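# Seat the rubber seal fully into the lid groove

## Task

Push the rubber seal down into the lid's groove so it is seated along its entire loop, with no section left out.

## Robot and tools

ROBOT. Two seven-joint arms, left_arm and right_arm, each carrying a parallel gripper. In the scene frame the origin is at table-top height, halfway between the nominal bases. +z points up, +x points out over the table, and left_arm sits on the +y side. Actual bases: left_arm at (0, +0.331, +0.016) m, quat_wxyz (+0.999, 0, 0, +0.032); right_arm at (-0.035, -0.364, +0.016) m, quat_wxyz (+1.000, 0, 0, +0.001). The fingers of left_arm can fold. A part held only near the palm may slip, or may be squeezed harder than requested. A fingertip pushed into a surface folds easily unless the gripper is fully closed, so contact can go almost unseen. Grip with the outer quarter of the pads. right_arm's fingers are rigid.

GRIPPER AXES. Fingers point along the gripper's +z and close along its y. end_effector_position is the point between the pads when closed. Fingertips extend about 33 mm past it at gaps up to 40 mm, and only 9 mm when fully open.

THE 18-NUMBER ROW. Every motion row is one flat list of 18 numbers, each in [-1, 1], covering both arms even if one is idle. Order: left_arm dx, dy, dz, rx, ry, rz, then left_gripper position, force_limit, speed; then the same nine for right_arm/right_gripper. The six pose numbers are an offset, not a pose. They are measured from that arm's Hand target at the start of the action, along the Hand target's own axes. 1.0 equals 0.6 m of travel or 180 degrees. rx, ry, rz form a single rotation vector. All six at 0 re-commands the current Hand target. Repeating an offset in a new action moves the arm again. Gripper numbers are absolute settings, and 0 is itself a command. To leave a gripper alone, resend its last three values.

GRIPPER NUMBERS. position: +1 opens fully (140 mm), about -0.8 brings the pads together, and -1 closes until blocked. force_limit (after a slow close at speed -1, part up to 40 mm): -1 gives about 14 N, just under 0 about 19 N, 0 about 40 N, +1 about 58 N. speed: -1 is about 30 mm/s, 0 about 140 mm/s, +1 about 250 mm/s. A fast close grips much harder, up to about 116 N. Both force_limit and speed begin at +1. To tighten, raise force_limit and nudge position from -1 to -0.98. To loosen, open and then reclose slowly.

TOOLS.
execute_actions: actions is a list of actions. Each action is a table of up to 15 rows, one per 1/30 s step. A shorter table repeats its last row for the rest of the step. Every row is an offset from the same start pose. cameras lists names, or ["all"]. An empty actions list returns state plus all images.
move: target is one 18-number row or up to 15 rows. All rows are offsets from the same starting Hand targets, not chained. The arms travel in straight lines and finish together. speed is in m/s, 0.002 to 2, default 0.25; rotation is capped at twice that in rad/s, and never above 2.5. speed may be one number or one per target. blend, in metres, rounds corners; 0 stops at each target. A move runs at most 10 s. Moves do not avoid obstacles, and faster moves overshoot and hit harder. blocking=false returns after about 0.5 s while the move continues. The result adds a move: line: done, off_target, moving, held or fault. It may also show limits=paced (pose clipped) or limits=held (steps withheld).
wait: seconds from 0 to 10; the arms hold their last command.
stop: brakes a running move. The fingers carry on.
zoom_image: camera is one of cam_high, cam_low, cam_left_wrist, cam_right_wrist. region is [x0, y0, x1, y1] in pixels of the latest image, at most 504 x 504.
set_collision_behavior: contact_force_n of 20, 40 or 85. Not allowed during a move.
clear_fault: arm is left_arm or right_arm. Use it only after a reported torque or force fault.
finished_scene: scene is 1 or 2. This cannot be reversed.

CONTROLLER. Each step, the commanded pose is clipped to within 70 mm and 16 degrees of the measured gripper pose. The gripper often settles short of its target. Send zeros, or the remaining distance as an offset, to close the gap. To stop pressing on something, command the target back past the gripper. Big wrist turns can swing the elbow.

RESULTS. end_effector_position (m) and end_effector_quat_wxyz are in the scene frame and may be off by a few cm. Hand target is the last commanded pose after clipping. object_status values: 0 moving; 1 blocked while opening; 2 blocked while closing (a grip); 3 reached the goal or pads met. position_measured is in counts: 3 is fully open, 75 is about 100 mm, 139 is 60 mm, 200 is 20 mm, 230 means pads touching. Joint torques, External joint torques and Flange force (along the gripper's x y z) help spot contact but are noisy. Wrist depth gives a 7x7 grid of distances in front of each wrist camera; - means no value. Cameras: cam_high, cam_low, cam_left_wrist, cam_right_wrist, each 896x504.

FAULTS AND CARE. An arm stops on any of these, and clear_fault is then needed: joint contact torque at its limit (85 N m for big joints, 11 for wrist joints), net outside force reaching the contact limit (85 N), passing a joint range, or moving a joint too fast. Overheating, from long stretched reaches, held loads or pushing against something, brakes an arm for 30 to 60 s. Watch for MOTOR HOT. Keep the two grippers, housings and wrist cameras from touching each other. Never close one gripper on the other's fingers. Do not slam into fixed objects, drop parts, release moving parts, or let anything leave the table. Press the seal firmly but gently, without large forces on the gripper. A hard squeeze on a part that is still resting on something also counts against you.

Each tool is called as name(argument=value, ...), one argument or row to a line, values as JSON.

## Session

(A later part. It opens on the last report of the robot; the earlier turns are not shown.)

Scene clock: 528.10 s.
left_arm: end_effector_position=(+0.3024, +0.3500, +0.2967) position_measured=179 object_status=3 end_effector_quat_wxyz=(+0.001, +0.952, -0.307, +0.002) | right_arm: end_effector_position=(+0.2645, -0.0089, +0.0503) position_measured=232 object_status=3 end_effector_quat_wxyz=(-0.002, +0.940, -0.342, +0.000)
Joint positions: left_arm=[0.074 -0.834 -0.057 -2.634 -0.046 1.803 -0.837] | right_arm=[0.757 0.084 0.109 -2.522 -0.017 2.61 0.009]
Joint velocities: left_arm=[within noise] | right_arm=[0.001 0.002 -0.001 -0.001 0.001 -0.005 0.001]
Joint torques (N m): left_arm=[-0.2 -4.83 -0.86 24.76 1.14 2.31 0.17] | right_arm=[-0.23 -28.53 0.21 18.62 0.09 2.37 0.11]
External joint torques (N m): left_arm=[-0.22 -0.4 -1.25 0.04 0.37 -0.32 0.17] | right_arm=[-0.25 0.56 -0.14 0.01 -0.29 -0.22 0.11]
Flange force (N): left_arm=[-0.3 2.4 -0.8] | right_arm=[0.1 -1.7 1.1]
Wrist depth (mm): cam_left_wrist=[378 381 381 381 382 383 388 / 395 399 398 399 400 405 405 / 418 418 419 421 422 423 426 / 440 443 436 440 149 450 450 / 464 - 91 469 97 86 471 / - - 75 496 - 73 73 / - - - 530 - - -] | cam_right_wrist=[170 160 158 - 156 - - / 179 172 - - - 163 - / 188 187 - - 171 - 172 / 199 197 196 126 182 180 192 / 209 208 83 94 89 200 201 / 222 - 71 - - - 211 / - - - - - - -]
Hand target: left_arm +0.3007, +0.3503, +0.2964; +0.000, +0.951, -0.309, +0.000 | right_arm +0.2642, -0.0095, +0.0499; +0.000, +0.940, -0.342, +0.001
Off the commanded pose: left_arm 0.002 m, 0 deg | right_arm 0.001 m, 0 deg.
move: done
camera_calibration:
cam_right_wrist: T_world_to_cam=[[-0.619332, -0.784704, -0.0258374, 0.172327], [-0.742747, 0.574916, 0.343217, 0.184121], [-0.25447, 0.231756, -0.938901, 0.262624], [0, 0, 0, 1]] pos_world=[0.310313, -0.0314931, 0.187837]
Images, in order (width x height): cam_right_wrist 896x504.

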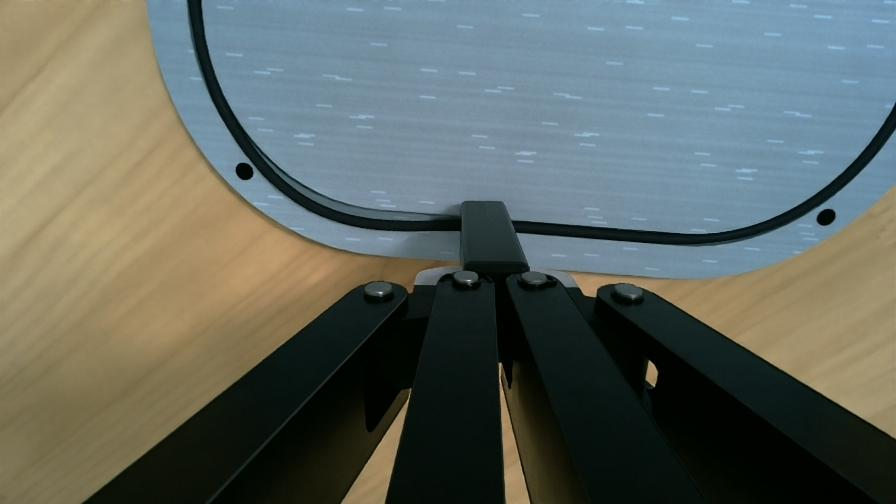

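move(
  target=[
    [0,0,0,0,0,0,-0.4,-0.05,-1,-0.003,0,0.012,0,0,0,-1,-0.05,-0.3],
    [0,0,0,0,0,0,-0.4,-0.05,-1,0.005,0,0.0165,0,0,0,-1,-0.05,-0.3],
    [0,0,0,0,0,0,-0.4,-0.05,-1,-0.002,-0.02,0,0,0,0,-1,-0.05,-0.3],
    [0,0,0,0,0,0,-0.4,-0.05,-1,-0.002,-0.02,0.012,0,0,0,-1,-0.05,-0.3],
    [0,0,0,0,0,0,-0.4,-0.05,-1,0.007,-0.02,0.0165,0,0,0,-1,-0.05,-0.3],
    [0,0,0,0,0,0,-0.4,-0.05,-1,0.006,-0.04,0,0,0,0,-1,-0.05,-0.3],
  ],
  speed=[0.04,0.03,0.1,0.04,0.03,0.1],
  cameras=["cam_right_wrist"],
)

Scene clock: 538.10 s.
left_arm: end_effector_position=(+0.3024, +0.3500, +0.2967) position_measured=179 object_status=3 end_effector_quat_wxyz=(+0.001, +0.952, -0.307, +0.002) | right_arm: end_effector_position=(+0.2818, +0.0079, +0.0503) position_measured=232 object_status=3 end_effector_quat_wxyz=(-0.002, +0.939, -0.343, +0.000)
Joint positions: left_arm=[0.074 -0.834 -0.057 -2.634 -0.046 1.803 -0.837] | right_arm=[0.76 0.141 0.101 -2.442 -0.026 2.585 0.012]
Joint velocities: left_arm=[within noise] | right_arm=[-0.001 0.001 0 0.001 0.001 -0.003 0]
Joint torques (N m): left_arm=[-0.18 -4.84 -0.89 24.8 1.15 2.31 0.21] | right_arm=[-0.28 -30.74 -0.03 19.02 0.28 2.43 -0.08]
External joint torques (N m): left_arm=[-0.18 -0.47 -1.26 0.08 0.38 -0.32 0.21] | right_arm=[-0.38 0.64 -0.65 0 -0.11 -0.16 -0.08]
Flange force (N): left_arm=[-0.5 2.5 -1.0] | right_arm=[1.1 -1.7 1.2]
Wrist depth (mm): cam_left_wrist=[379 377 378 381 383 385 387 / 394 399 398 399 403 402 409 / 417 419 419 421 422 425 425 / 442 443 438 442 149 448 450 / 465 - 91 469 97 86 473 / - - 75 496 - 73 73 / - - - 534 - - -] | cam_right_wrist=[171 170 - - - 156 155 / 179 178 167 164 163 - - / 188 187 174 172 - - 171 / 199 197 196 139 117 - 181 / 209 208 83 94 89 200 201 / 222 - 71 - - - 210 / - - - - - - -]
Hand target: left_arm +0.3007, +0.3503, +0.2964; +0.000, +0.951, -0.309, +0.000 | right_arm +0.2824, +0.0066, +0.0499; +0.000, +0.940, -0.342, +0.001
Off the commanded pose: left_arm 0.002 m, 0 deg | right_arm 0.002 m, 0 deg.
move: done
camera_calibration:
cam_right_wrist: T_world_to_cam=[[-0.6206, -0.783699, -0.0259212, 0.196674], [-0.741866, 0.576125, 0.343096, 0.187068], [-0.25395, 0.232155, -0.938943, 0.262978], [0, 0, 0, 1]] pos_world=[0.327619, -0.0146929, 0.187837]
Images, in order (width x height): cam_right_wrist 896x504.

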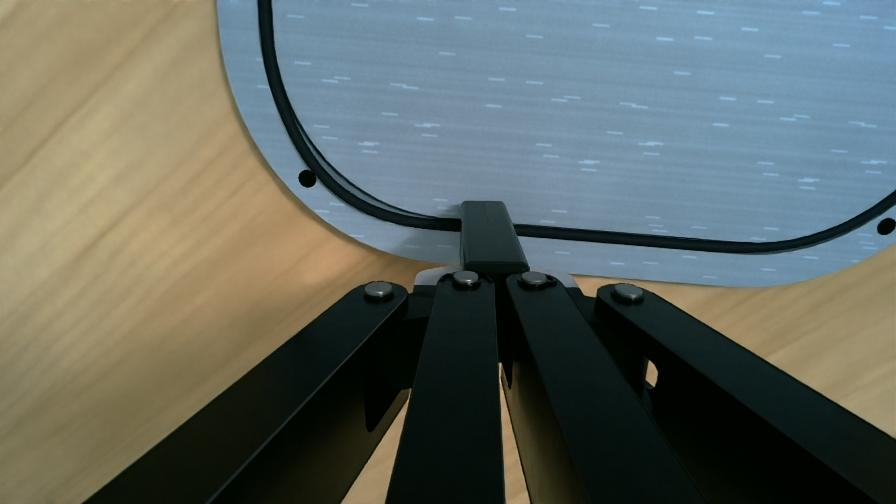

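move(
  target=[
    [0,0,0,0,0,0,-0.4,-0.05,-1,-0.003,0,0.012,0,0,0,-1,-0.05,-0.3],
    [0,0,0,0,0,0,-0.4,-0.05,-1,0.005,0,0.0165,0,0,0,-1,-0.05,-0.3],
    [0,0,0,0,0,0,-0.4,-0.05,-1,0,-0.0233,0,0,0,0,-1,-0.05,-0.3],
    [0,0,0,0,0,0,-0.4,-0.05,-1,0,-0.0233,0.012,0,0,0,-1,-0.05,-0.3],
    [0,0,0,0,0,0,-0.4,-0.05,-1,0.009,-0.0233,0.0165,0,0,0,-1,-0.05,-0.3],
    [0,0,0,0,0,0,-0.4,-0.05,-1,0.009,-0.045,0,0,0,0,-1,-0.05,-0.3],
  ],
  speed=[0.04,0.03,0.1,0.04,0.03,0.1],
  cameras=["cam_right_wrist"],
)

zoom_image(
  camera="cam_right_wrist",
  region=[300, 0, 640, 260],
)

Scene clock: 549.13 s.
left_arm: end_effector_position=(+0.3024, +0.3500, +0.2967) position_measured=179 object_status=3 end_effector_quat_wxyz=(+0.001, +0.952, -0.307, +0.002) | right_arm: end_effector_position=(+0.3029, +0.0255, +0.0504) position_measured=232 object_status=3 end_effector_quat_wxyz=(-0.002, +0.939, -0.345, +0.000)
Joint positions: left_arm=[0.074 -0.834 -0.057 -2.634 -0.046 1.803 -0.837] | right_arm=[0.758 0.203 0.094 -2.349 -0.033 2.555 0.012]
Joint velocities: left_arm=[within noise] | right_arm=[0.001 0 0 0 0 -0.004 0.001]
Joint torques (N m): left_arm=[-0.18 -4.83 -0.88 24.76 1.14 2.31 0.21] | right_arm=[-0.57 -33.3 0.32 19.13 0.28 2.38 -0.31]
External joint torques (N m): left_arm=[-0.17 -0.35 -1.22 -0.02 0.37 -0.34 0.21] | right_arm=[-0.57 0.48 -0.44 -0.24 -0.14 -0.19 -0.31]
Flange force (N): left_arm=[-0.4 2.3 -0.7] | right_arm=[1.6 -0.4 0.6]
Wrist depth (mm): cam_left_wrist=[378 378 378 381 384 386 387 / 395 396 400 399 401 405 408 / 417 419 419 421 423 426 426 / 438 436 437 439 149 447 451 / 464 - 91 472 97 86 472 / - - 75 498 - 73 73 / - - - 536 - - -] | cam_right_wrist=[171 170 170 156 155 - 153 / 180 178 175 166 166 - 161 / 188 187 184 170 172 170 - / 198 197 196 139 182 - 180 / 210 208 83 93 89 200 201 / 222 - 71 - - - 210 / - - - - - - -]
Hand target: left_arm +0.3007, +0.3503, +0.2964; +0.000, +0.951, -0.309, +0.000 | right_arm +0.3039, +0.0238, +0.0500; +0.000, +0.940, -0.342, +0.001
Off the commanded pose: left_arm 0.002 m, 0 deg | right_arm 0.002 m, 0 deg.
move: done
camera_calibration:
cam_right_wrist: T_world_to_cam=[[-0.623885, -0.781088, -0.025874, 0.224405], [-0.739381, 0.5792, 0.343282, 0.191783], [-0.253147, 0.233299, -0.938876, 0.264004], [0, 0, 0, 1]] pos_world=[0.348635, 0.00260703, 0.187837]
Images, in order (width x height): cam_right_wrist 896x504.

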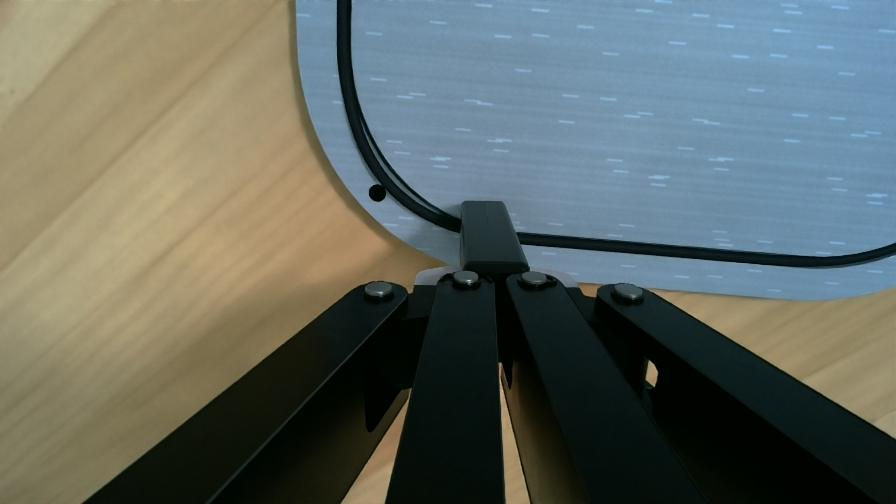

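Scaled by 1.482.

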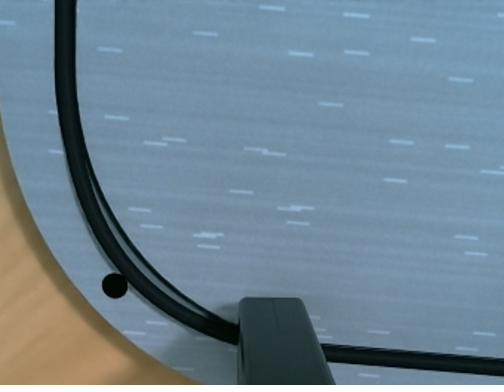

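move(
  target=[
    [0,0,0,0,0,0,-0.4,-0.05,-1,-0.004,-0.001,0.012,0,0,0,-1,-0.05,-0.3],
    [0,0,0,0,0,0,-0.4,-0.05,-1,0.005,0.003,0.0165,0,0,0,-1,-0.05,-0.3],
    [0,0,0,0,0,0,-0.4,-0.05,-1,0.004,-0.033,0,0,0,0,-1,-0.05,-0.3],
    [0,0,0,0,0,0,-0.4,-0.05,-1,0.004,-0.033,0.012,0,0,0,-1,-0.05,-0.3],
    [0,0,0,0,0,0,-0.4,-0.05,-1,0.013,-0.027,0.0165,0,0,0,-1,-0.05,-0.3],
    [0,0,0,0,0,0,-0.4,-0.05,-1,0.0275,-0.057,0,0,0,0,-1,-0.05,-0.3],
  ],
  speed=[0.04,0.03,0.1,0.04,0.03,0.1],
  cameras=["cam_right_wrist"],
)

zoom_image(
  camera="cam_right_wrist",
  region=[300, 0, 640, 260],
)

Scene clock: 560.67 s.
left_arm: end_effector_position=(+0.3024, +0.3500, +0.2967) position_measured=179 object_status=3 end_effector_quat_wxyz=(+0.001, +0.952, -0.307, +0.002) | right_arm: end_effector_position=(+0.3383, +0.0404, +0.0504) position_measured=232 object_status=3 end_effector_quat_wxyz=(-0.002, +0.938, -0.346, +0.001)
Joint positions: left_arm=[0.074 -0.834 -0.057 -2.634 -0.046 1.803 -0.837] | right_arm=[0.738 0.284 0.085 -2.224 -0.04 2.511 -0.01]
Joint velocities: left_arm=[within noise] | right_arm=[0 0 -0.001 0.001 0 -0.004 -0.006]
Joint torques (N m): left_arm=[-0.18 -4.84 -0.88 24.78 1.14 2.33 0.22] | right_arm=[-0.57 -36.59 0.92 19.98 0.52 2.4 -0.33]
External joint torques (N m): left_arm=[-0.16 -0.35 -1.22 -0.02 0.37 -0.32 0.22] | right_arm=[-0.42 0.36 0.07 -0.01 0.07 -0.18 -0.33]
Flange force (N): left_arm=[-0.4 2.2 -0.7] | right_arm=[1.2 -0.9 0.2]
Wrist depth (mm): cam_left_wrist=[379 380 380 382 383 384 385 / 397 398 401 400 404 406 406 / 417 415 419 417 423 423 426 / 439 441 438 443 149 450 451 / 465 - 91 472 97 86 469 / - - 75 498 - 73 73 / - - - 534 - - -] | cam_right_wrist=[171 170 170 - 155 - - / 180 179 177 172 - 163 - / 189 188 188 175 172 171 - / 199 198 196 139 179 - - / 210 209 83 - 89 83 203 / 222 - 71 - - - 211 / - - - - - - -]
Hand target: left_arm +0.3007, +0.3503, +0.2964; +0.000, +0.951, -0.309, +0.000 | right_arm +0.3385, +0.0394, +0.0500; +0.000, +0.940, -0.342, +0.001
Off the commanded pose: left_arm 0.002 m, 0 deg | right_arm 0.001 m, 1 deg.
move: done
camera_calibration:
cam_right_wrist: T_world_to_cam=[[-0.626291, -0.779162, -0.0257993, 0.258953], [-0.737792, 0.581698, 0.342477, 0.208723], [-0.251837, 0.233524, -0.939172, 0.269106], [0, 0, 0, 1]] pos_world=[0.383945, 0.0175097, 0.187935]
Images, in order (width x height): cam_right_wrist 896x504.

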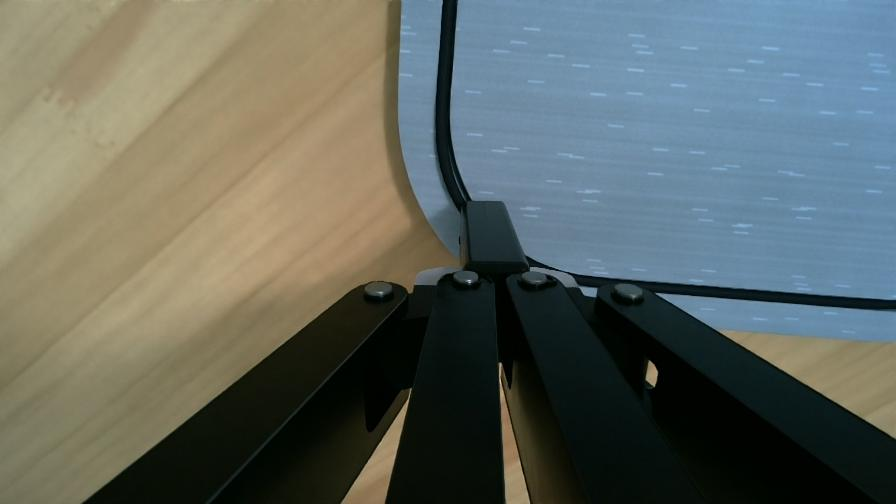

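Scaled by 1.482.

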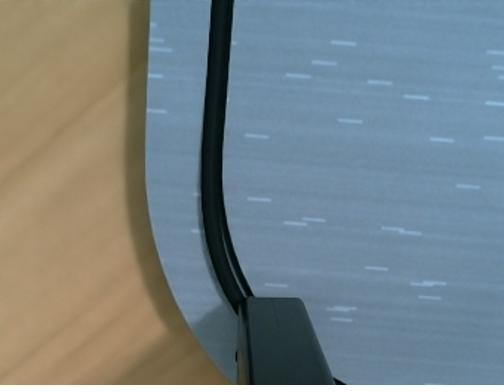

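Small excess. Press here with inward drag, then two further up.

move(
  target=[
    [0,0,0,0,0,0,-0.4,-0.05,-1,-0.004,-0.004,0.012,0,0,0,-1,-0.05,-0.3],
    [0,0,0,0,0,0,-0.4,-0.05,-1,0.004,0.004,0.0165,0,0,0,-1,-0.05,-0.3],
    [0,0,0,0,0,0,-0.4,-0.05,-1,0.022,-0.014,0,0,0,0,-1,-0.05,-0.3],
    [0,0,0,0,0,0,-0.4,-0.05,-1,0.022,-0.014,0.012,0,0,0,-1,-0.05,-0.3],
    [0,0,0,0,0,0,-0.4,-0.05,-1,0.025,-0.006,0.0165,0,0,0,-1,-0.05,-0.3],
    [0,0,0,0,0,0,-0.4,-0.05,-1,0.045,-0.022,0,0,0,0,-1,-0.05,-0.3],
  ],
  speed=[0.04,0.03,0.1,0.04,0.03,0.1],
  cameras=["cam_right_wrist"],
)

zoom_image(
  camera="cam_right_wrist",
  region=[300, 0, 640, 260],
)

Scene clock: 568.90 s.
left_arm: end_effector_position=(+0.3024, +0.3500, +0.2967) position_measured=179 object_status=3 end_effector_quat_wxyz=(+0.001, +0.952, -0.307, +0.002) | right_arm: end_effector_position=(+0.3678, +0.0329, +0.0504) position_measured=232 object_status=3 end_effector_quat_wxyz=(-0.001, +0.938, -0.346, +0.001)
Joint positions: left_arm=[0.074 -0.834 -0.057 -2.634 -0.046 1.803 -0.837] | right_arm=[0.699 0.319 0.078 -2.168 -0.042 2.49 -0.056]
Joint velocities: left_arm=[within noise] | right_arm=[-0.001 0.001 0 0 -0.001 -0.002 -0.006]
Joint torques (N m): left_arm=[-0.22 -4.83 -0.87 24.79 1.16 2.31 0.21] | right_arm=[-0.68 -38.02 1.46 20.34 0.51 2.38 -0.33]
External joint torques (N m): left_arm=[-0.22 -0.35 -1.24 0.03 0.38 -0.32 0.21] | right_arm=[-0.7 0.35 0.38 0.07 0.06 -0.2 -0.33]
Flange force (N): left_arm=[-0.3 2.2 -0.8] | right_arm=[1.5 -1.1 0.1]
Wrist depth (mm): cam_left_wrist=[378 380 381 381 384 385 384 / 396 399 399 400 401 402 406 / 418 417 420 421 423 423 427 / 441 442 438 441 149 448 448 / 462 - 91 470 97 86 470 / - - 75 491 - 73 73 / - - - 535 - - -] | cam_right_wrist=[171 171 170 166 - 156 - / 180 179 177 174 - - 164 / 189 188 188 185 171 - 168 / 198 198 196 139 177 - - / 210 209 83 94 89 - - / 222 - 71 - - - 199 / - - - - - - -]
Hand target: left_arm +0.3007, +0.3503, +0.2964; +0.000, +0.951, -0.309, +0.000 | right_arm +0.3676, +0.0322, +0.0500; +0.000, +0.940, -0.342, +0.001
Off the commanded pose: left_arm 0.002 m, 0 deg | right_arm 0.001 m, 1 deg.
move: done
camera_calibration:
cam_right_wrist: T_world_to_cam=[[-0.625948, -0.779444, -0.0256, 0.271363], [-0.738288, 0.581683, 0.341431, 0.235008], [-0.251235, 0.232618, -0.939558, 0.278134], [0, 0, 0, 1]] pos_world=[0.41324, 0.0101133, 0.188032]
Images, in order (width x height): cam_right_wrist 896x504.

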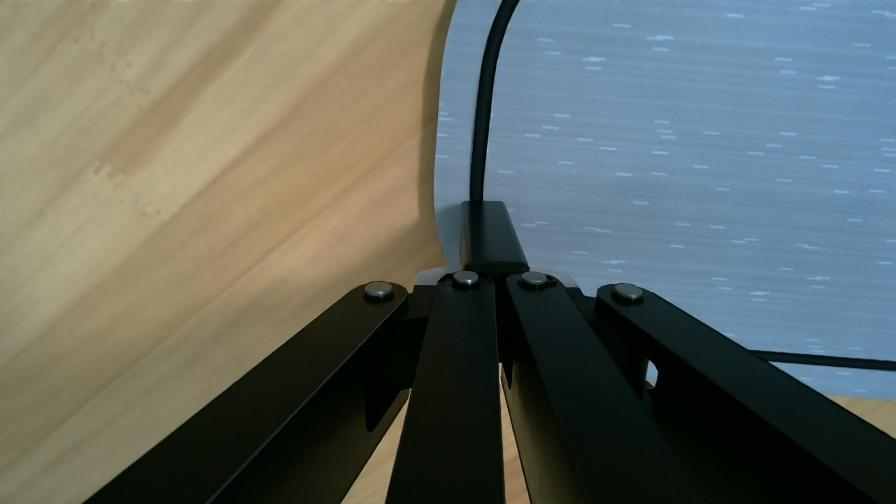

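Scaled by 1.482.

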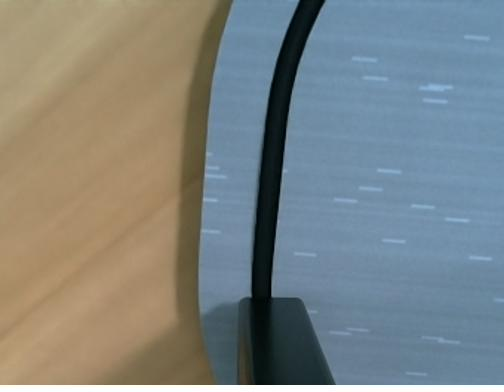

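Press here, then overview.

move(
  target=[
    [0,0,0,0,0,0,-0.4,-0.05,-1,0,0,0.017,0,0,0,-1,-0.05,-0.3],
    [0,0,0,0,0,0,-0.4,-0.05,-1,0,0,-0.05,0,0,0,-1,-0.05,-0.3],
    [0,0,0,0,0,0,-0.4,-0.05,-1,-0.02,0.185,-0.3,0,0,0,-1,-0.05,-0.3],
  ],
  speed=[0.04,0.1,0.25],
  blend=[0,0.01,0],
  cameras=["cam_right_wrist"],
)

zoom_image(
  camera="cam_right_wrist",
  region=[260, 0, 680, 270],
)

Scene clock: 576.67 s.
left_arm: end_effector_position=(+0.3024, +0.3500, +0.2967) position_measured=179 object_status=3 end_effector_quat_wxyz=(+0.001, +0.952, -0.307, +0.002) | right_arm: end_effector_position=(+0.2886, -0.0451, +0.2298) position_measured=232 object_status=3 end_effector_quat_wxyz=(+0.000, +0.939, -0.345, +0.003)
Joint positions: left_arm=[0.074 -0.834 -0.057 -2.634 -0.046 1.803 -0.837] | right_arm=[0.697 -0.275 0.079 -2.386 0.019 2.115 -0.103]
Joint velocities: left_arm=[within noise] | right_arm=[0.001 0 -0.002 0 0.001 -0.003 -0.001]
Joint torques (N m): left_arm=[-0.17 -4.8 -0.82 24.78 1.15 2.31 0.21] | right_arm=[0.19 -22.44 -1.51 23.18 1.01 2.39 -0.38]
External joint torques (N m): left_arm=[-0.15 -0.4 -1.16 0.08 0.38 -0.32 0.21] | right_arm=[0.14 -0.46 -0.71 -0.8 0.37 -0.2 -0.38]
Flange force (N): left_arm=[-0.4 2.1 -1.0] | right_arm=[1.0 4.2 0.2]
Wrist depth (mm): cam_left_wrist=[378 380 380 380 382 386 387 / 398 399 398 402 401 404 404 / 417 418 418 423 421 425 427 / 441 440 439 441 149 447 453 / 465 - 91 470 97 86 471 / - - 75 495 - 73 73 / - - - 534 - - -] | cam_right_wrist=[334 331 326 - - 326 324 / 350 348 356 - - 340 339 / 367 365 361 350 358 356 356 / 385 384 381 126 375 375 373 / 405 401 82 94 89 388 392 / 427 - 71 - - - 410 / - - - - - - -]
Hand target: left_arm +0.3007, +0.3503, +0.2964; +0.000, +0.951, -0.309, +0.000 | right_arm +0.2869, -0.0451, +0.2300; +0.000, +0.940, -0.342, +0.001
Off the commanded pose: left_arm 0.002 m, 0 deg | right_arm 0.002 m, 0 deg.
move: done
camera_calibration:
cam_right_wrist: T_world_to_cam=[[-0.623593, -0.781366, -0.0244836, 0.164603], [-0.740781, 0.580617, 0.337827, 0.162155], [-0.249751, 0.228803, -0.94089, 0.444653], [0, 0, 0, 1]] pos_world=[0.333819, -0.067273, 0.367619]
Images, in order (width x height): cam_right_wrist 896x504.

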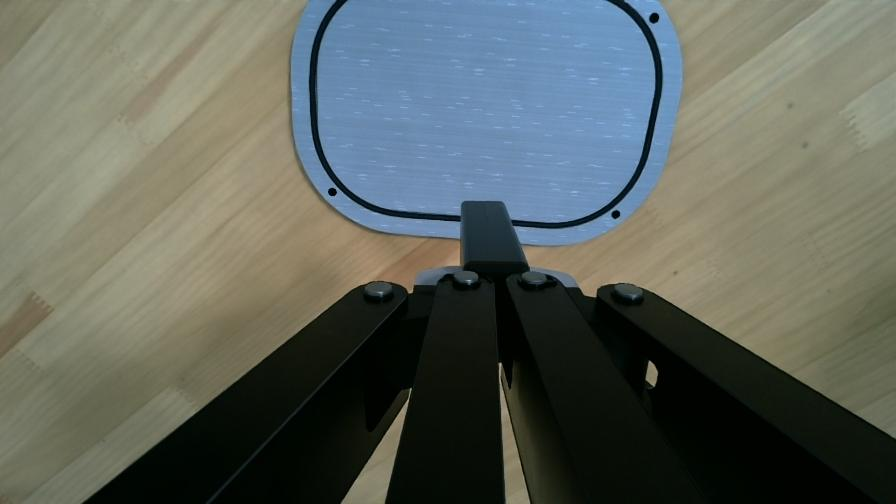

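Scaled by 1.200.

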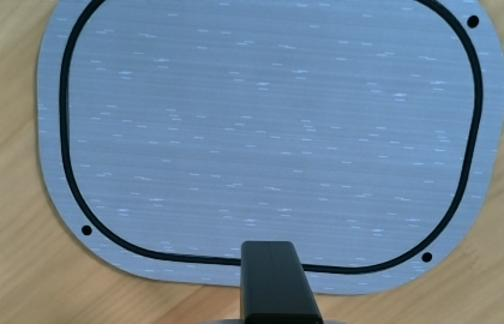

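zoom_image(
  camera="cam_right_wrist",
  region=[290, 0, 420, 130],
)

zoom_image(
  camera="cam_right_wrist",
  region=[290, 110, 480, 240],
)

zoom_image(
  camera="cam_right_wrist",
  region=[500, 110, 690, 240],
)

zoom_image(
  camera="cam_right_wrist",
  region=[560, 0, 690, 130],
)

Scaled by 3.877.

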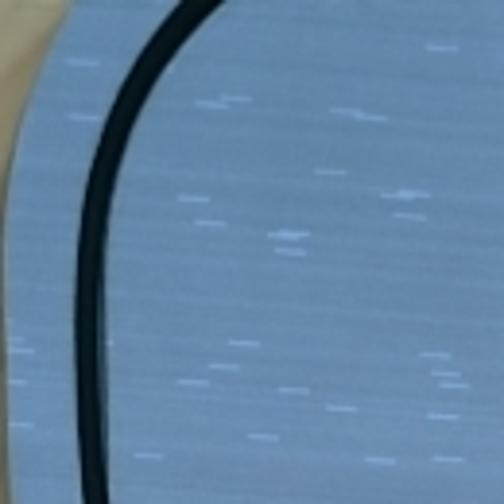

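Scaled by 2.653.

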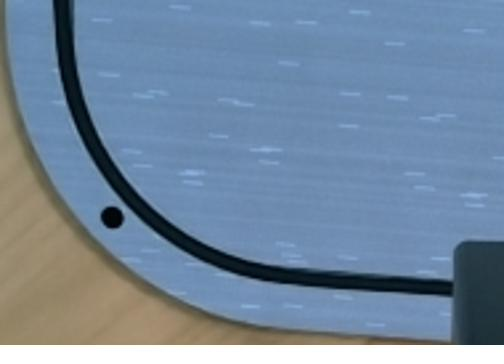

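Scaled by 2.653.

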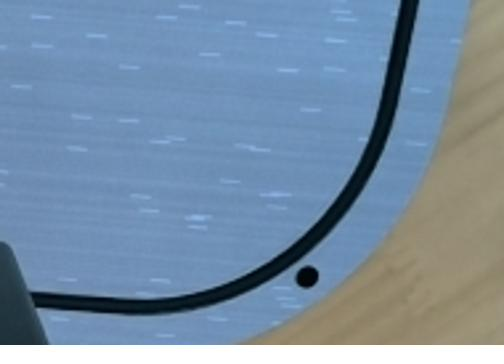

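Scaled by 3.877.

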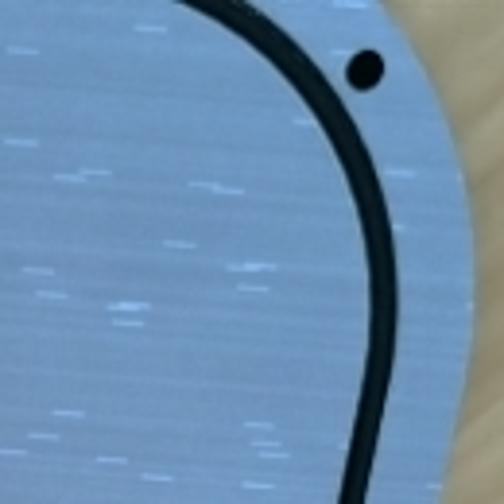

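move(
  target=[
    [0,0,0,0,0,0,-0.4,-0.05,-1,0.052,-0.1882,0.23,0,0,0.0161,-1,-0.05,-0.3],
    [0,0,0,0,0,0,-0.4,-0.05,-1,0.052,-0.1882,0.3,0,0,0.0161,-1,-0.05,-0.3],
  ],
  speed=[0.25,0.1],
  blend=[0.02,0],
  cameras=["cam_right_wrist"],
)

zoom_image(
  camera="cam_right_wrist",
  region=[400, 0, 600, 200],
)

Scene clock: 591.70 s.
left_arm: end_effector_position=(+0.3024, +0.3500, +0.2967) position_measured=179 object_status=3 end_effector_quat_wxyz=(+0.001, +0.952, -0.307, +0.002) | right_arm: end_effector_position=(+0.3823, +0.0204, +0.0496) position_measured=232 object_status=3 end_effector_quat_wxyz=(+0.001, +0.932, -0.363, -0.001)
Joint positions: left_arm=[0.074 -0.834 -0.057 -2.634 -0.046 1.803 -0.837] | right_arm=[0.692 0.329 0.051 -2.153 -0.025 2.478 -0.067]
Joint velocities: left_arm=[within noise] | right_arm=[0.001 0.002 0.001 0 0.001 0.003 0.003]
Joint torques (N m): left_arm=[-0.22 -4.82 -0.83 24.77 1.14 2.33 0.21] | right_arm=[0.26 -38.74 0.58 20.34 0.36 2.67 0.34]
External joint torques (N m): left_arm=[-0.21 -0.34 -1.17 0.05 0.37 -0.3 0.21] | right_arm=[0.2 0.16 -0.29 -0.04 -0.1 0.1 0.34]
Flange force (N): left_arm=[-0.3 2.1 -0.8] | right_arm=[-0.8 -0.2 0.6]
Wrist depth (mm): cam_left_wrist=[378 380 380 380 382 383 386 / 398 397 399 400 400 406 405 / 417 418 418 419 423 425 426 / 438 441 435 440 149 446 452 / 464 - 91 471 97 86 472 / - - 75 499 - 73 73 / - - - 536 - - -] | cam_right_wrist=[169 169 168 165 - - - / 178 177 176 174 166 164 - / 187 186 187 182 169 - - / 197 196 195 139 - - 180 / 208 206 83 94 89 - - / 220 - 71 - - - - / - - - - - - -]
Hand target: left_arm +0.3007, +0.3503, +0.2964; +0.000, +0.951, -0.309, +0.000 | right_arm +0.3836, +0.0213, +0.0501; +0.000, +0.931, -0.365, +0.001
Off the commanded pose: left_arm 0.002 m, 0 deg | right_arm 0.002 m, 0 deg.
move: done
camera_calibration:
cam_right_wrist: T_world_to_cam=[[-0.653716, -0.756506, -0.0188102, 0.280543], [-0.714632, 0.608974, 0.344168, 0.243605], [-0.24891, 0.238431, -0.93872, 0.28292], [0, 0, 0, 1]] pos_world=[0.427905, -0.00357316, 0.187019]
Images, in order (width x height): cam_right_wrist 896x504.

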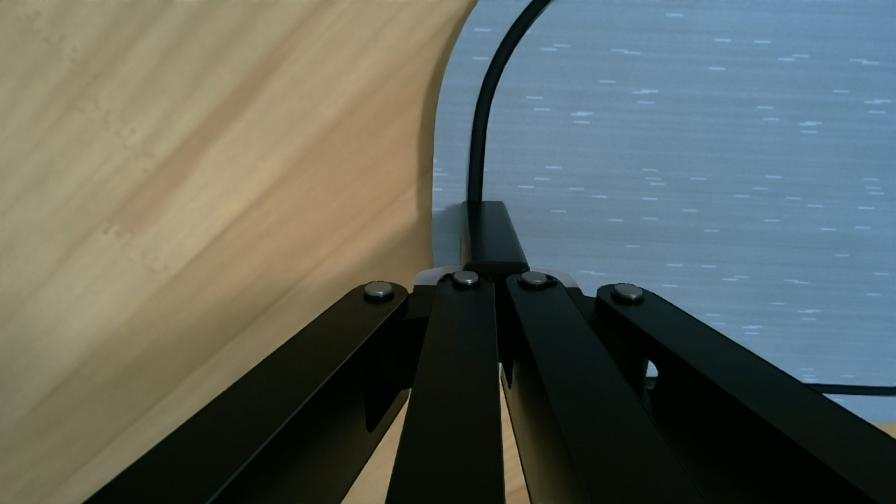

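Scaled by 2.520.

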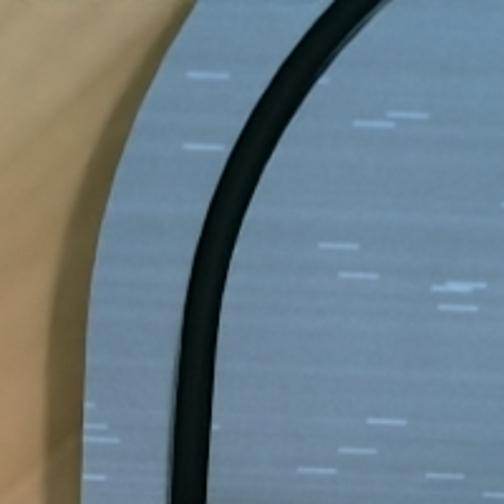

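move(
  target=[
    [0,0,0,0,0,0,-0.4,-0.05,-1,0,-0.005,0.0177,0,0,0,-1,-0.05,-0.3],
    [0,0,0,0,0,0,-0.4,-0.05,-1,0.025,-0.005,0,0,0,0,-1,-0.05,-0.3],
    [0,0,0,0,0,0,-0.4,-0.05,-1,0.025,-0.005,0.0177,0,0,0,-1,-0.05,-0.3],
    [0,0,0,0,0,0,-0.4,-0.05,-1,0.0508,-0.005,0,0,0,0,-1,-0.05,-0.3],
    [0,0,0,0,0,0,-0.4,-0.05,-1,0.0508,-0.005,0.0177,0,0,0,-1,-0.05,-0.3],
    [0,0,0,0,0,0,-0.4,-0.05,-1,0.0818,-0.0013,0,0,0,0,-1,-0.05,-0.3],
    [0,0,0,0,0,0,-0.4,-0.05,-1,0.0818,-0.0013,0.0177,0,0,0,-1,-0.05,-0.3],
    [0,0,0,0,0,0,-0.4,-0.05,-1,0.1153,0.0143,0,0,0,0,-1,-0.05,-0.3],
  ],
  speed=[0.04,0.1,0.04,0.1,0.04,0.1,0.04,0.1],
  blend=[0,0.002,0,0.002,0,0.002,0,0],
  cameras=["cam_right_wrist"],
)

zoom_image(
  camera="cam_right_wrist",
  region=[450, 100, 800, 260],
)

Scene clock: 609.63 s.
left_arm: end_effector_position=(+0.3024, +0.3500, +0.2967) position_measured=179 object_status=3 end_effector_quat_wxyz=(+0.001, +0.952, -0.307, +0.002) | right_arm: end_effector_position=(+0.4290, -0.0312, +0.0498) position_measured=232 object_status=3 end_effector_quat_wxyz=(-0.001, +0.929, -0.370, +0.001)
Joint positions: left_arm=[0.074 -0.834 -0.057 -2.634 -0.046 1.803 -0.837] | right_arm=[0.578 0.333 0.043 -2.147 -0.025 2.482 -0.174]
Joint velocities: left_arm=[within noise] | right_arm=[-0.001 0.001 0.001 -0.001 0 -0.001 -0.006]
Joint torques (N m): left_arm=[-0.13 -4.85 -0.89 24.78 1.15 2.31 0.18] | right_arm=[-0.75 -39.63 1.09 19.63 0.52 2.38 -0.36]
External joint torques (N m): left_arm=[-0.12 -0.43 -1.22 0.09 0.38 -0.32 0.18] | right_arm=[-0.74 -0.51 0.36 -0.82 0.06 -0.22 -0.36]
Flange force (N): left_arm=[-0.4 2.3 -1.0] | right_arm=[0.7 4.3 -1.5]
Wrist depth (mm): cam_left_wrist=[377 378 380 382 382 384 386 / 398 395 399 399 404 404 408 / 417 420 419 421 422 424 427 / 440 441 436 439 149 447 450 / 467 - 91 469 97 86 473 / - - 75 492 - 73 73 / - - - 535 - - -] | cam_right_wrist=[170 170 169 168 167 167 166 / 178 178 177 176 173 171 171 / 188 187 187 183 172 - - / 198 197 196 139 - - - / 208 207 83 94 89 - - / 221 - 71 - - - - / - - - - - - -]
Hand target: left_arm +0.3007, +0.3503, +0.2964; +0.000, +0.951, -0.309, +0.000 | right_arm +0.4285, -0.0320, +0.0502; +0.000, +0.931, -0.365, +0.001
Off the commanded pose: left_arm 0.002 m, 0 deg | right_arm 0.001 m, 1 deg.
move: done
camera_calibration:
cam_right_wrist: T_world_to_cam=[[-0.664287, -0.747072, -0.0246409, 0.277148], [-0.708076, 0.618366, 0.340956, 0.305931], [-0.239481, 0.24394, -0.939756, 0.303172], [0, 0, 0, 1]] pos_world=[0.473332, -0.056084, 0.187428]
Images, in order (width x height): cam_right_wrist 896x504.

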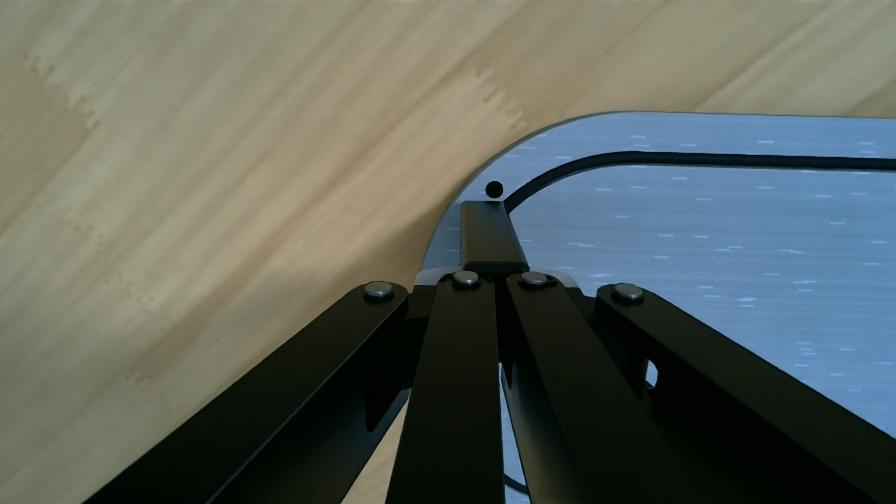

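Scaled by 1.440.

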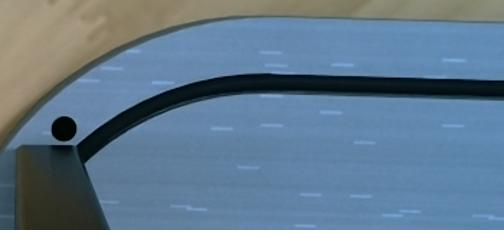

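move(
  target=[
    [0,0,0,0,0,0,-0.4,-0.05,-1,0,0,0.0177,0,0,0,-1,-0.05,-0.3],
    [0,0,0,0,0,0,-0.4,-0.05,-1,0.0262,0.0262,0,0,0,0,-1,-0.05,-0.3],
    [0,0,0,0,0,0,-0.4,-0.05,-1,0.0262,0.0262,0.0177,0,0,0,-1,-0.05,-0.3],
    [0,0,0,0,0,0,-0.4,-0.05,-1,0.0418,0.0597,0,0,0,0,-1,-0.05,-0.3],
    [0,0,0,0,0,0,-0.4,-0.05,-1,0.0418,0.0597,0.0177,0,0,0,-1,-0.05,-0.3],
    [0,0,0,0,0,0,-0.4,-0.05,-1,0.0455,0.0915,0,0,0,0,-1,-0.05,-0.3],
    [0,0,0,0,0,0,-0.4,-0.05,-1,0.0455,0.0915,0.0177,0,0,0,-1,-0.05,-0.3],
    [0,0,0,0,0,0,-0.4,-0.05,-1,0.0455,0.1215,0,0,0,0,-1,-0.05,-0.3],
  ],
  speed=[0.04,0.1,0.04,0.1,0.04,0.1,0.04,0.1],
  blend=[0,0.002,0,0.002,0,0.002,0,0],
  cameras=["cam_right_wrist"],
)

zoom_image(
  camera="cam_right_wrist",
  region=[200, 100, 700, 300],
)

Scene clock: 624.07 s.
left_arm: end_effector_position=(+0.3024, +0.3500, +0.2967) position_measured=179 object_status=3 end_effector_quat_wxyz=(+0.001, +0.952, -0.307, +0.002) | right_arm: end_effector_position=(+0.3982, -0.1047, +0.0493) position_measured=232 object_status=3 end_effector_quat_wxyz=(+0.002, +0.930, -0.368, +0.001)
Joint positions: left_arm=[0.074 -0.834 -0.057 -2.634 -0.046 1.803 -0.837] | right_arm=[0.493 0.184 0.046 -2.379 -0.022 2.559 -0.261]
Joint velocities: left_arm=[within noise] | right_arm=[0.001 0 0 0 -0.001 0 -0.007]
Joint torques (N m): left_arm=[-0.21 -4.87 -0.85 24.73 1.14 2.33 0.19] | right_arm=[-0.76 -33.84 0.75 18.58 0.81 2.7 -0.37]
External joint torques (N m): left_arm=[-0.24 -0.43 -1.21 0 0.36 -0.31 0.19] | right_arm=[-0.74 -0.8 0.35 -0.58 0.39 0.13 -0.37]
Flange force (N): left_arm=[-0.5 2.5 -0.7] | right_arm=[0.4 4.4 -1.6]
Wrist depth (mm): cam_left_wrist=[379 380 380 382 383 383 386 / 397 398 399 401 404 402 405 / 418 419 420 420 423 423 425 / 438 440 435 439 149 447 453 / 462 - 91 469 97 86 471 / - - 75 494 - 73 73 / - - - 537 - - -] | cam_right_wrist=[169 168 168 167 167 166 166 / 177 177 176 175 175 174 173 / 186 185 183 180 180 179 182 / 196 195 184 126 176 177 180 / 206 204 83 93 89 - - / 218 - 71 - - - 203 / - - - - - - -]
Hand target: left_arm +0.3007, +0.3503, +0.2964; +0.000, +0.951, -0.309, +0.000 | right_arm +0.3989, -0.1040, +0.0502; +0.000, +0.931, -0.365, +0.001
Off the commanded pose: left_arm 0.002 m, 0 deg | right_arm 0.001 m, 0 deg.
move: done
camera_calibration:
cam_right_wrist: T_world_to_cam=[[-0.661299, -0.749899, -0.0183076, 0.199982], [-0.709369, 0.61725, 0.340291, 0.330157], [-0.243884, 0.238021, -0.940142, 0.314416], [0, 0, 0, 1]] pos_world=[0.443132, -0.128661, 0.186907]
Images, in order (width x height): cam_right_wrist 896x504.

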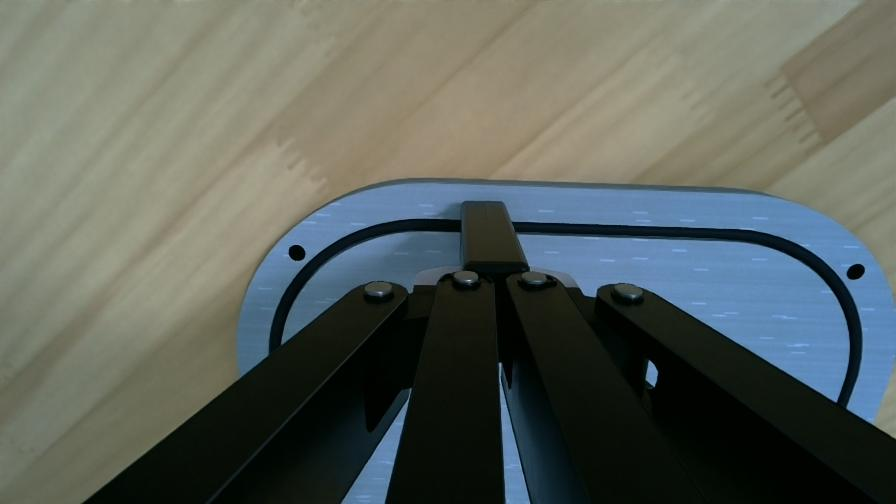

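Scaled by 1.008.

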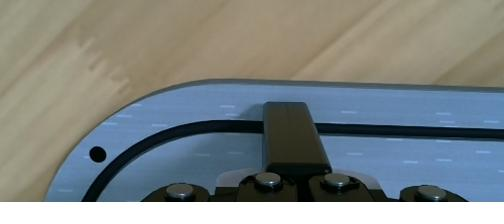

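Top: continue.

move(
  target=[
    [0,0,0,0,0,0,-0.4,-0.05,-1,0,0,0.0177,0,0,0,-1,-0.05,-0.3],
    [0,0,0,0,0,0,-0.4,-0.05,-1,0,0.03,0,0,0,0,-1,-0.05,-0.3],
    [0,0,0,0,0,0,-0.4,-0.05,-1,0,0.03,0.0177,0,0,0,-1,-0.05,-0.3],
    [0,0,0,0,0,0,-0.4,-0.05,-1,0,0.06,0,0,0,0,-1,-0.05,-0.3],
    [0,0,0,0,0,0,-0.4,-0.05,-1,0,0.06,0.0177,0,0,0,-1,-0.05,-0.3],
    [0,0,0,0,0,0,-0.4,-0.05,-1,-0.001,0.09,0,0,0,0,-1,-0.05,-0.3],
    [0,0,0,0,0,0,-0.4,-0.05,-1,-0.001,0.09,0.0177,0,0,0,-1,-0.05,-0.3],
    [0,0,0,0,0,0,-0.4,-0.05,-1,-0.001,0.12,0,0,0,0,-1,-0.05,-0.3],
  ],
  speed=[0.04,0.1,0.04,0.1,0.04,0.1,0.04,0.1],
  blend=[0,0.002,0,0.002,0,0.002,0,0],
  cameras=["cam_right_wrist"],
)

zoom_image(
  camera="cam_right_wrist",
  region=[200, 100, 700, 350],
)

Scene clock: 634.20 s.
left_arm: end_effector_position=(+0.3024, +0.3500, +0.2967) position_measured=179 object_status=3 end_effector_quat_wxyz=(+0.001, +0.952, -0.307, +0.002) | right_arm: end_effector_position=(+0.3497, -0.1551, +0.0499) position_measured=232 object_status=3 end_effector_quat_wxyz=(+0.000, +0.930, -0.367, +0.002)
Joint positions: left_arm=[0.074 -0.834 -0.057 -2.634 -0.046 1.803 -0.837] | right_arm=[0.457 0.022 0.04 -2.609 -0.008 2.633 -0.315]
Joint velocities: left_arm=[within noise] | right_arm=[0 0 0 -0.002 0 0 -0.006]
Joint torques (N m): left_arm=[-0.18 -4.85 -0.87 24.74 1.15 2.31 0.18] | right_arm=[-0.68 -27.29 -0.5 17.53 0.79 2.4 -0.27]
External joint torques (N m): left_arm=[-0.15 -0.38 -1.19 0.01 0.38 -0.32 0.18] | right_arm=[-0.62 -0.58 -0.48 -0.7 0.41 -0.21 -0.27]
Flange force (N): left_arm=[-0.4 2.2 -0.8] | right_arm=[0.7 4.0 -2.2]
Wrist depth (mm): cam_left_wrist=[378 378 379 380 382 385 386 / 398 397 399 401 399 404 407 / 417 418 419 422 423 425 425 / 441 444 440 441 149 447 452 / 463 - 91 473 97 86 469 / - - 75 495 - 73 73 / - - - 534 - - -] | cam_right_wrist=[170 169 168 168 167 166 166 / 178 177 176 175 174 174 173 / 187 183 177 176 180 182 182 / 193 - - 121 178 188 191 / 204 - 82 94 89 197 201 / 218 - 71 - - - 210 / - - - - - - -]
Hand target: left_arm +0.3007, +0.3503, +0.2964; +0.000, +0.951, -0.309, +0.000 | right_arm +0.3495, -0.1564, +0.0501; +0.000, +0.931, -0.365, +0.001
Off the commanded pose: left_arm 0.002 m, 0 deg | right_arm 0.001 m, 0 deg.
move: done
camera_calibration:
cam_right_wrist: T_world_to_cam=[[-0.659273, -0.75153, -0.0237239, 0.129467], [-0.712465, 0.614297, 0.339166, 0.32734], [-0.24032, 0.240505, -0.940427, 0.314295], [0, 0, 0, 1]] pos_world=[0.394104, -0.179375, 0.18762]
Images, in order (width x height): cam_right_wrist 896x504.

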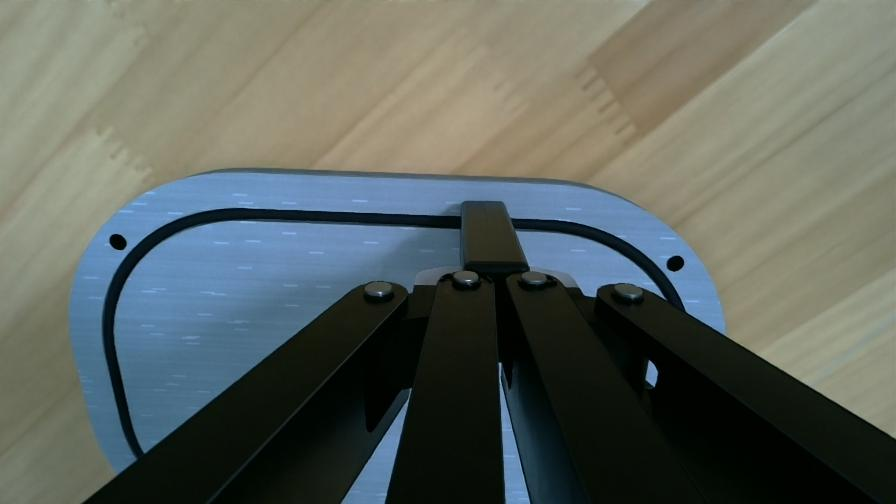

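Scaled by 1.008.

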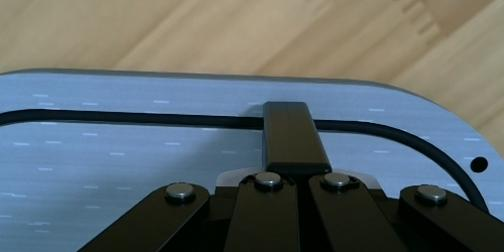

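move(
  target=[
    [0,0,0,0,0,0,-0.4,-0.05,-1,0,0,0.0177,0,0,0,-1,-0.05,-0.3],
    [0,0,0,0,0,0,-0.4,-0.05,-1,-0.001,0.03,0,0,0,0,-1,-0.05,-0.3],
    [0,0,0,0,0,0,-0.4,-0.05,-1,-0.001,0.03,0.0177,0,0,0,-1,-0.05,-0.3],
    [0,0,0,0,0,0,-0.4,-0.05,-1,-0.0075,0.0665,0,0,0,0,-1,-0.05,-0.3],
    [0,0,0,0,0,0,-0.4,-0.05,-1,-0.0075,0.0665,0.0177,0,0,0,-1,-0.05,-0.3],
    [0,0,0,0,0,0,-0.4,-0.05,-1,-0.025,0.0985,0,0,0,0,-1,-0.05,-0.3],
    [0,0,0,0,0,0,-0.4,-0.05,-1,-0.025,0.0985,0.0177,0,0,0,-1,-0.05,-0.3],
    [0,0,0,0,0,0,-0.4,-0.05,-1,-0.0533,0.1223,0,0,0,0,-1,-0.05,-0.3],
  ],
  speed=[0.04,0.1,0.04,0.1,0.04,0.1,0.04,0.1],
  blend=[0,0.002,0,0.002,0,0.002,0,0],
  cameras=["cam_right_wrist"],
)

zoom_image(
  camera="cam_right_wrist",
  region=[150, 50, 600, 280],
)

Scene clock: 644.20 s.
left_arm: end_effector_position=(+0.3024, +0.3500, +0.2967) position_measured=179 object_status=3 end_effector_quat_wxyz=(+0.001, +0.952, -0.307, +0.002) | right_arm: end_effector_position=(+0.2776, -0.1887, +0.0500) position_measured=232 object_status=3 end_effector_quat_wxyz=(+0.000, +0.933, -0.360, +0.002)
Joint positions: left_arm=[0.074 -0.834 -0.057 -2.634 -0.046 1.803 -0.837] | right_arm=[0.471 -0.184 0.044 -2.86 0.012 2.68 -0.329]
Joint velocities: left_arm=[within noise] | right_arm=[0 0 0.002 -0.001 0.001 -0.003 0.005]
Joint torques (N m): left_arm=[-0.17 -4.83 -0.86 24.77 1.15 2.32 0.17] | right_arm=[-0.3 -19.31 -0.17 17.04 0.79 2.44 0.35]
External joint torques (N m): left_arm=[-0.16 -0.44 -1.2 0.09 0.38 -0.31 0.17] | right_arm=[-0.31 -0.55 0.15 -0.43 0.45 -0.16 0.35]
Flange force (N): left_arm=[-0.4 2.3 -1.0] | right_arm=[-1.8 2.4 -2.4]
Wrist depth (mm): cam_left_wrist=[378 379 381 382 383 383 385 / 397 396 397 399 401 402 406 / 416 420 419 419 424 426 426 / 439 438 439 440 148 450 451 / 465 - 91 471 97 86 473 / - - 75 494 - 73 73 / - - - 536 - - -] | cam_right_wrist=[170 169 168 167 166 166 165 / 165 167 166 174 174 173 173 / - - - 172 183 182 181 / - - - 121 190 191 191 / - - 82 95 89 199 201 / - - 71 - - - 210 / - - - - - - -]
Hand target: left_arm +0.3007, +0.3503, +0.2964; +0.000, +0.951, -0.309, +0.000 | right_arm +0.2761, -0.1884, +0.0501; +0.000, +0.931, -0.365, +0.001
Off the commanded pose: left_arm 0.002 m, 0 deg | right_arm 0.001 m, 1 deg.
move: done
camera_calibration:
cam_right_wrist: T_world_to_cam=[[-0.648967, -0.760422, -0.0244876, 0.0520785], [-0.720877, 0.60429, 0.339368, 0.297054], [-0.243265, 0.237891, -0.940335, 0.305485], [0, 0, 0, 1]] pos_world=[0.32225, -0.212577, 0.187723]
Images, in order (width x height): cam_right_wrist 896x504.

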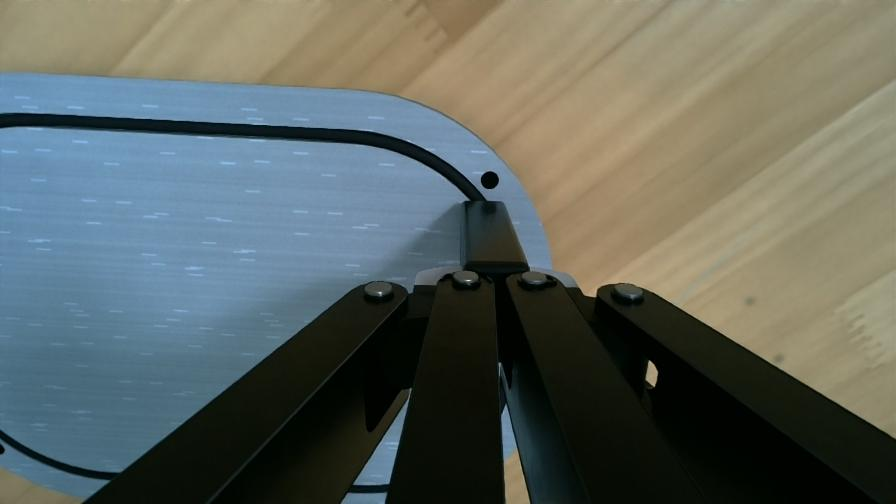

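Scaled by 1.120.

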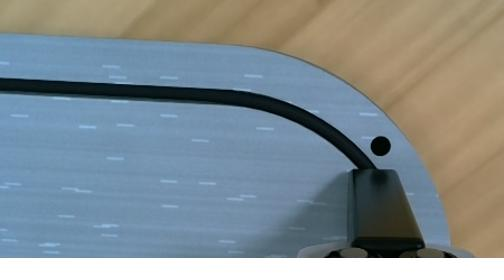

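move(
  target=[
    [0,0,0,0,0,0,-0.4,-0.05,-1,0,0.004,0.0177,0,0,0,-1,-0.05,-0.3],
    [0,0,0,0,0,0,-0.4,-0.05,-1,-0.0325,0.0155,0,0,0,0,-1,-0.05,-0.3],
    [0,0,0,0,0,0,-0.4,-0.05,-1,-0.0325,0.0155,0.0177,0,0,0,-1,-0.05,-0.3],
    [0,0,0,0,0,0,-0.4,-0.05,-1,-0.0625,0.0185,0,0,0,0,-1,-0.05,-0.3],
    [0,0,0,0,0,0,-0.4,-0.05,-1,-0.0625,0.0185,0.0177,0,0,0,-1,-0.05,-0.3],
    [0,0,0,0,0,0,-0.4,-0.05,-1,-0.0925,0.0185,0,0,0,0,-1,-0.05,-0.3],
  ],
  speed=[0.04,0.1,0.04,0.1,0.04,0.1],
  blend=[0,0.002,0,0.002,0,0],
  cameras=["cam_right_wrist"],
)

zoom_image(
  camera="cam_right_wrist",
  region=[300, 0, 600, 260],
)

Scene clock: 653.53 s.
left_arm: end_effector_position=(+0.3024, +0.3500, +0.2967) position_measured=179 object_status=3 end_effector_quat_wxyz=(+0.001, +0.952, -0.307, +0.002) | right_arm: end_effector_position=(+0.2288, -0.1585, +0.0500) position_measured=232 object_status=3 end_effector_quat_wxyz=(+0.000, +0.933, -0.359, +0.002)
Joint positions: left_arm=[0.074 -0.834 -0.057 -2.634 -0.046 1.803 -0.837] | right_arm=[0.538 -0.255 0.145 -2.932 0.077 2.681 -0.224]
Joint velocities: left_arm=[within noise] | right_arm=[-0.001 0 -0.001 0 0 -0.001 0.007]
Joint torques (N m): left_arm=[-0.17 -4.84 -0.84 24.76 1.14 2.32 0.19] | right_arm=[-0.19 -16.38 -0.72 16.78 0.76 2.36 0.37]
External joint torques (N m): left_arm=[-0.15 -0.35 -1.16 -0.01 0.37 -0.32 0.19] | right_arm=[-0.22 -0.29 0.17 -0.73 0.43 -0.24 0.37]
Flange force (N): left_arm=[-0.4 2.2 -0.7] | right_arm=[-1.8 2.9 -1.9]
Wrist depth (mm): cam_left_wrist=[380 378 381 380 382 384 386 / 393 397 401 400 400 403 404 / 417 417 421 421 424 424 427 / 437 441 440 439 149 451 451 / 465 - 91 470 97 86 468 / - - 75 496 - 73 73 / - - - 533 - - -] | cam_right_wrist=[- - 159 156 166 166 165 / 164 - - 163 174 173 173 / - - - 168 182 182 181 / - - - 126 190 191 190 / 192 - 82 94 89 199 200 / - - 71 - - - 210 / - - - - - - -]
Hand target: left_arm +0.3007, +0.3503, +0.2964; +0.000, +0.951, -0.309, +0.000 | right_arm +0.2279, -0.1588, +0.0500; +0.000, +0.931, -0.365, +0.001
Off the commanded pose: left_arm 0.002 m, 0 deg | right_arm 0.001 m, 1 deg.
move: done
camera_calibration:
cam_right_wrist: T_world_to_cam=[[-0.64775, -0.761461, -0.0244364, 0.0429765], [-0.721668, 0.602988, 0.340002, 0.243529], [-0.244163, 0.237871, -0.940107, 0.286536], [0, 0, 0, 1]] pos_world=[0.273546, -0.182279, 0.187624]
Images, in order (width x height): cam_right_wrist 896x504.

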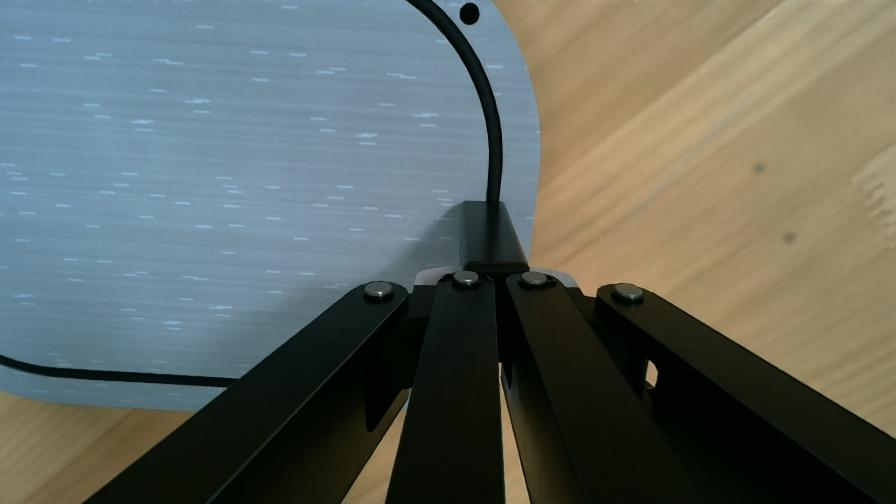

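Scaled by 1.680.

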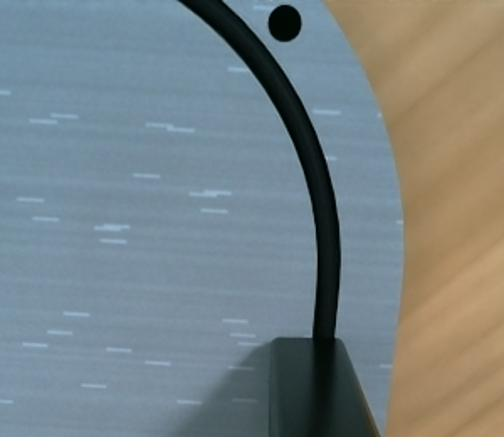

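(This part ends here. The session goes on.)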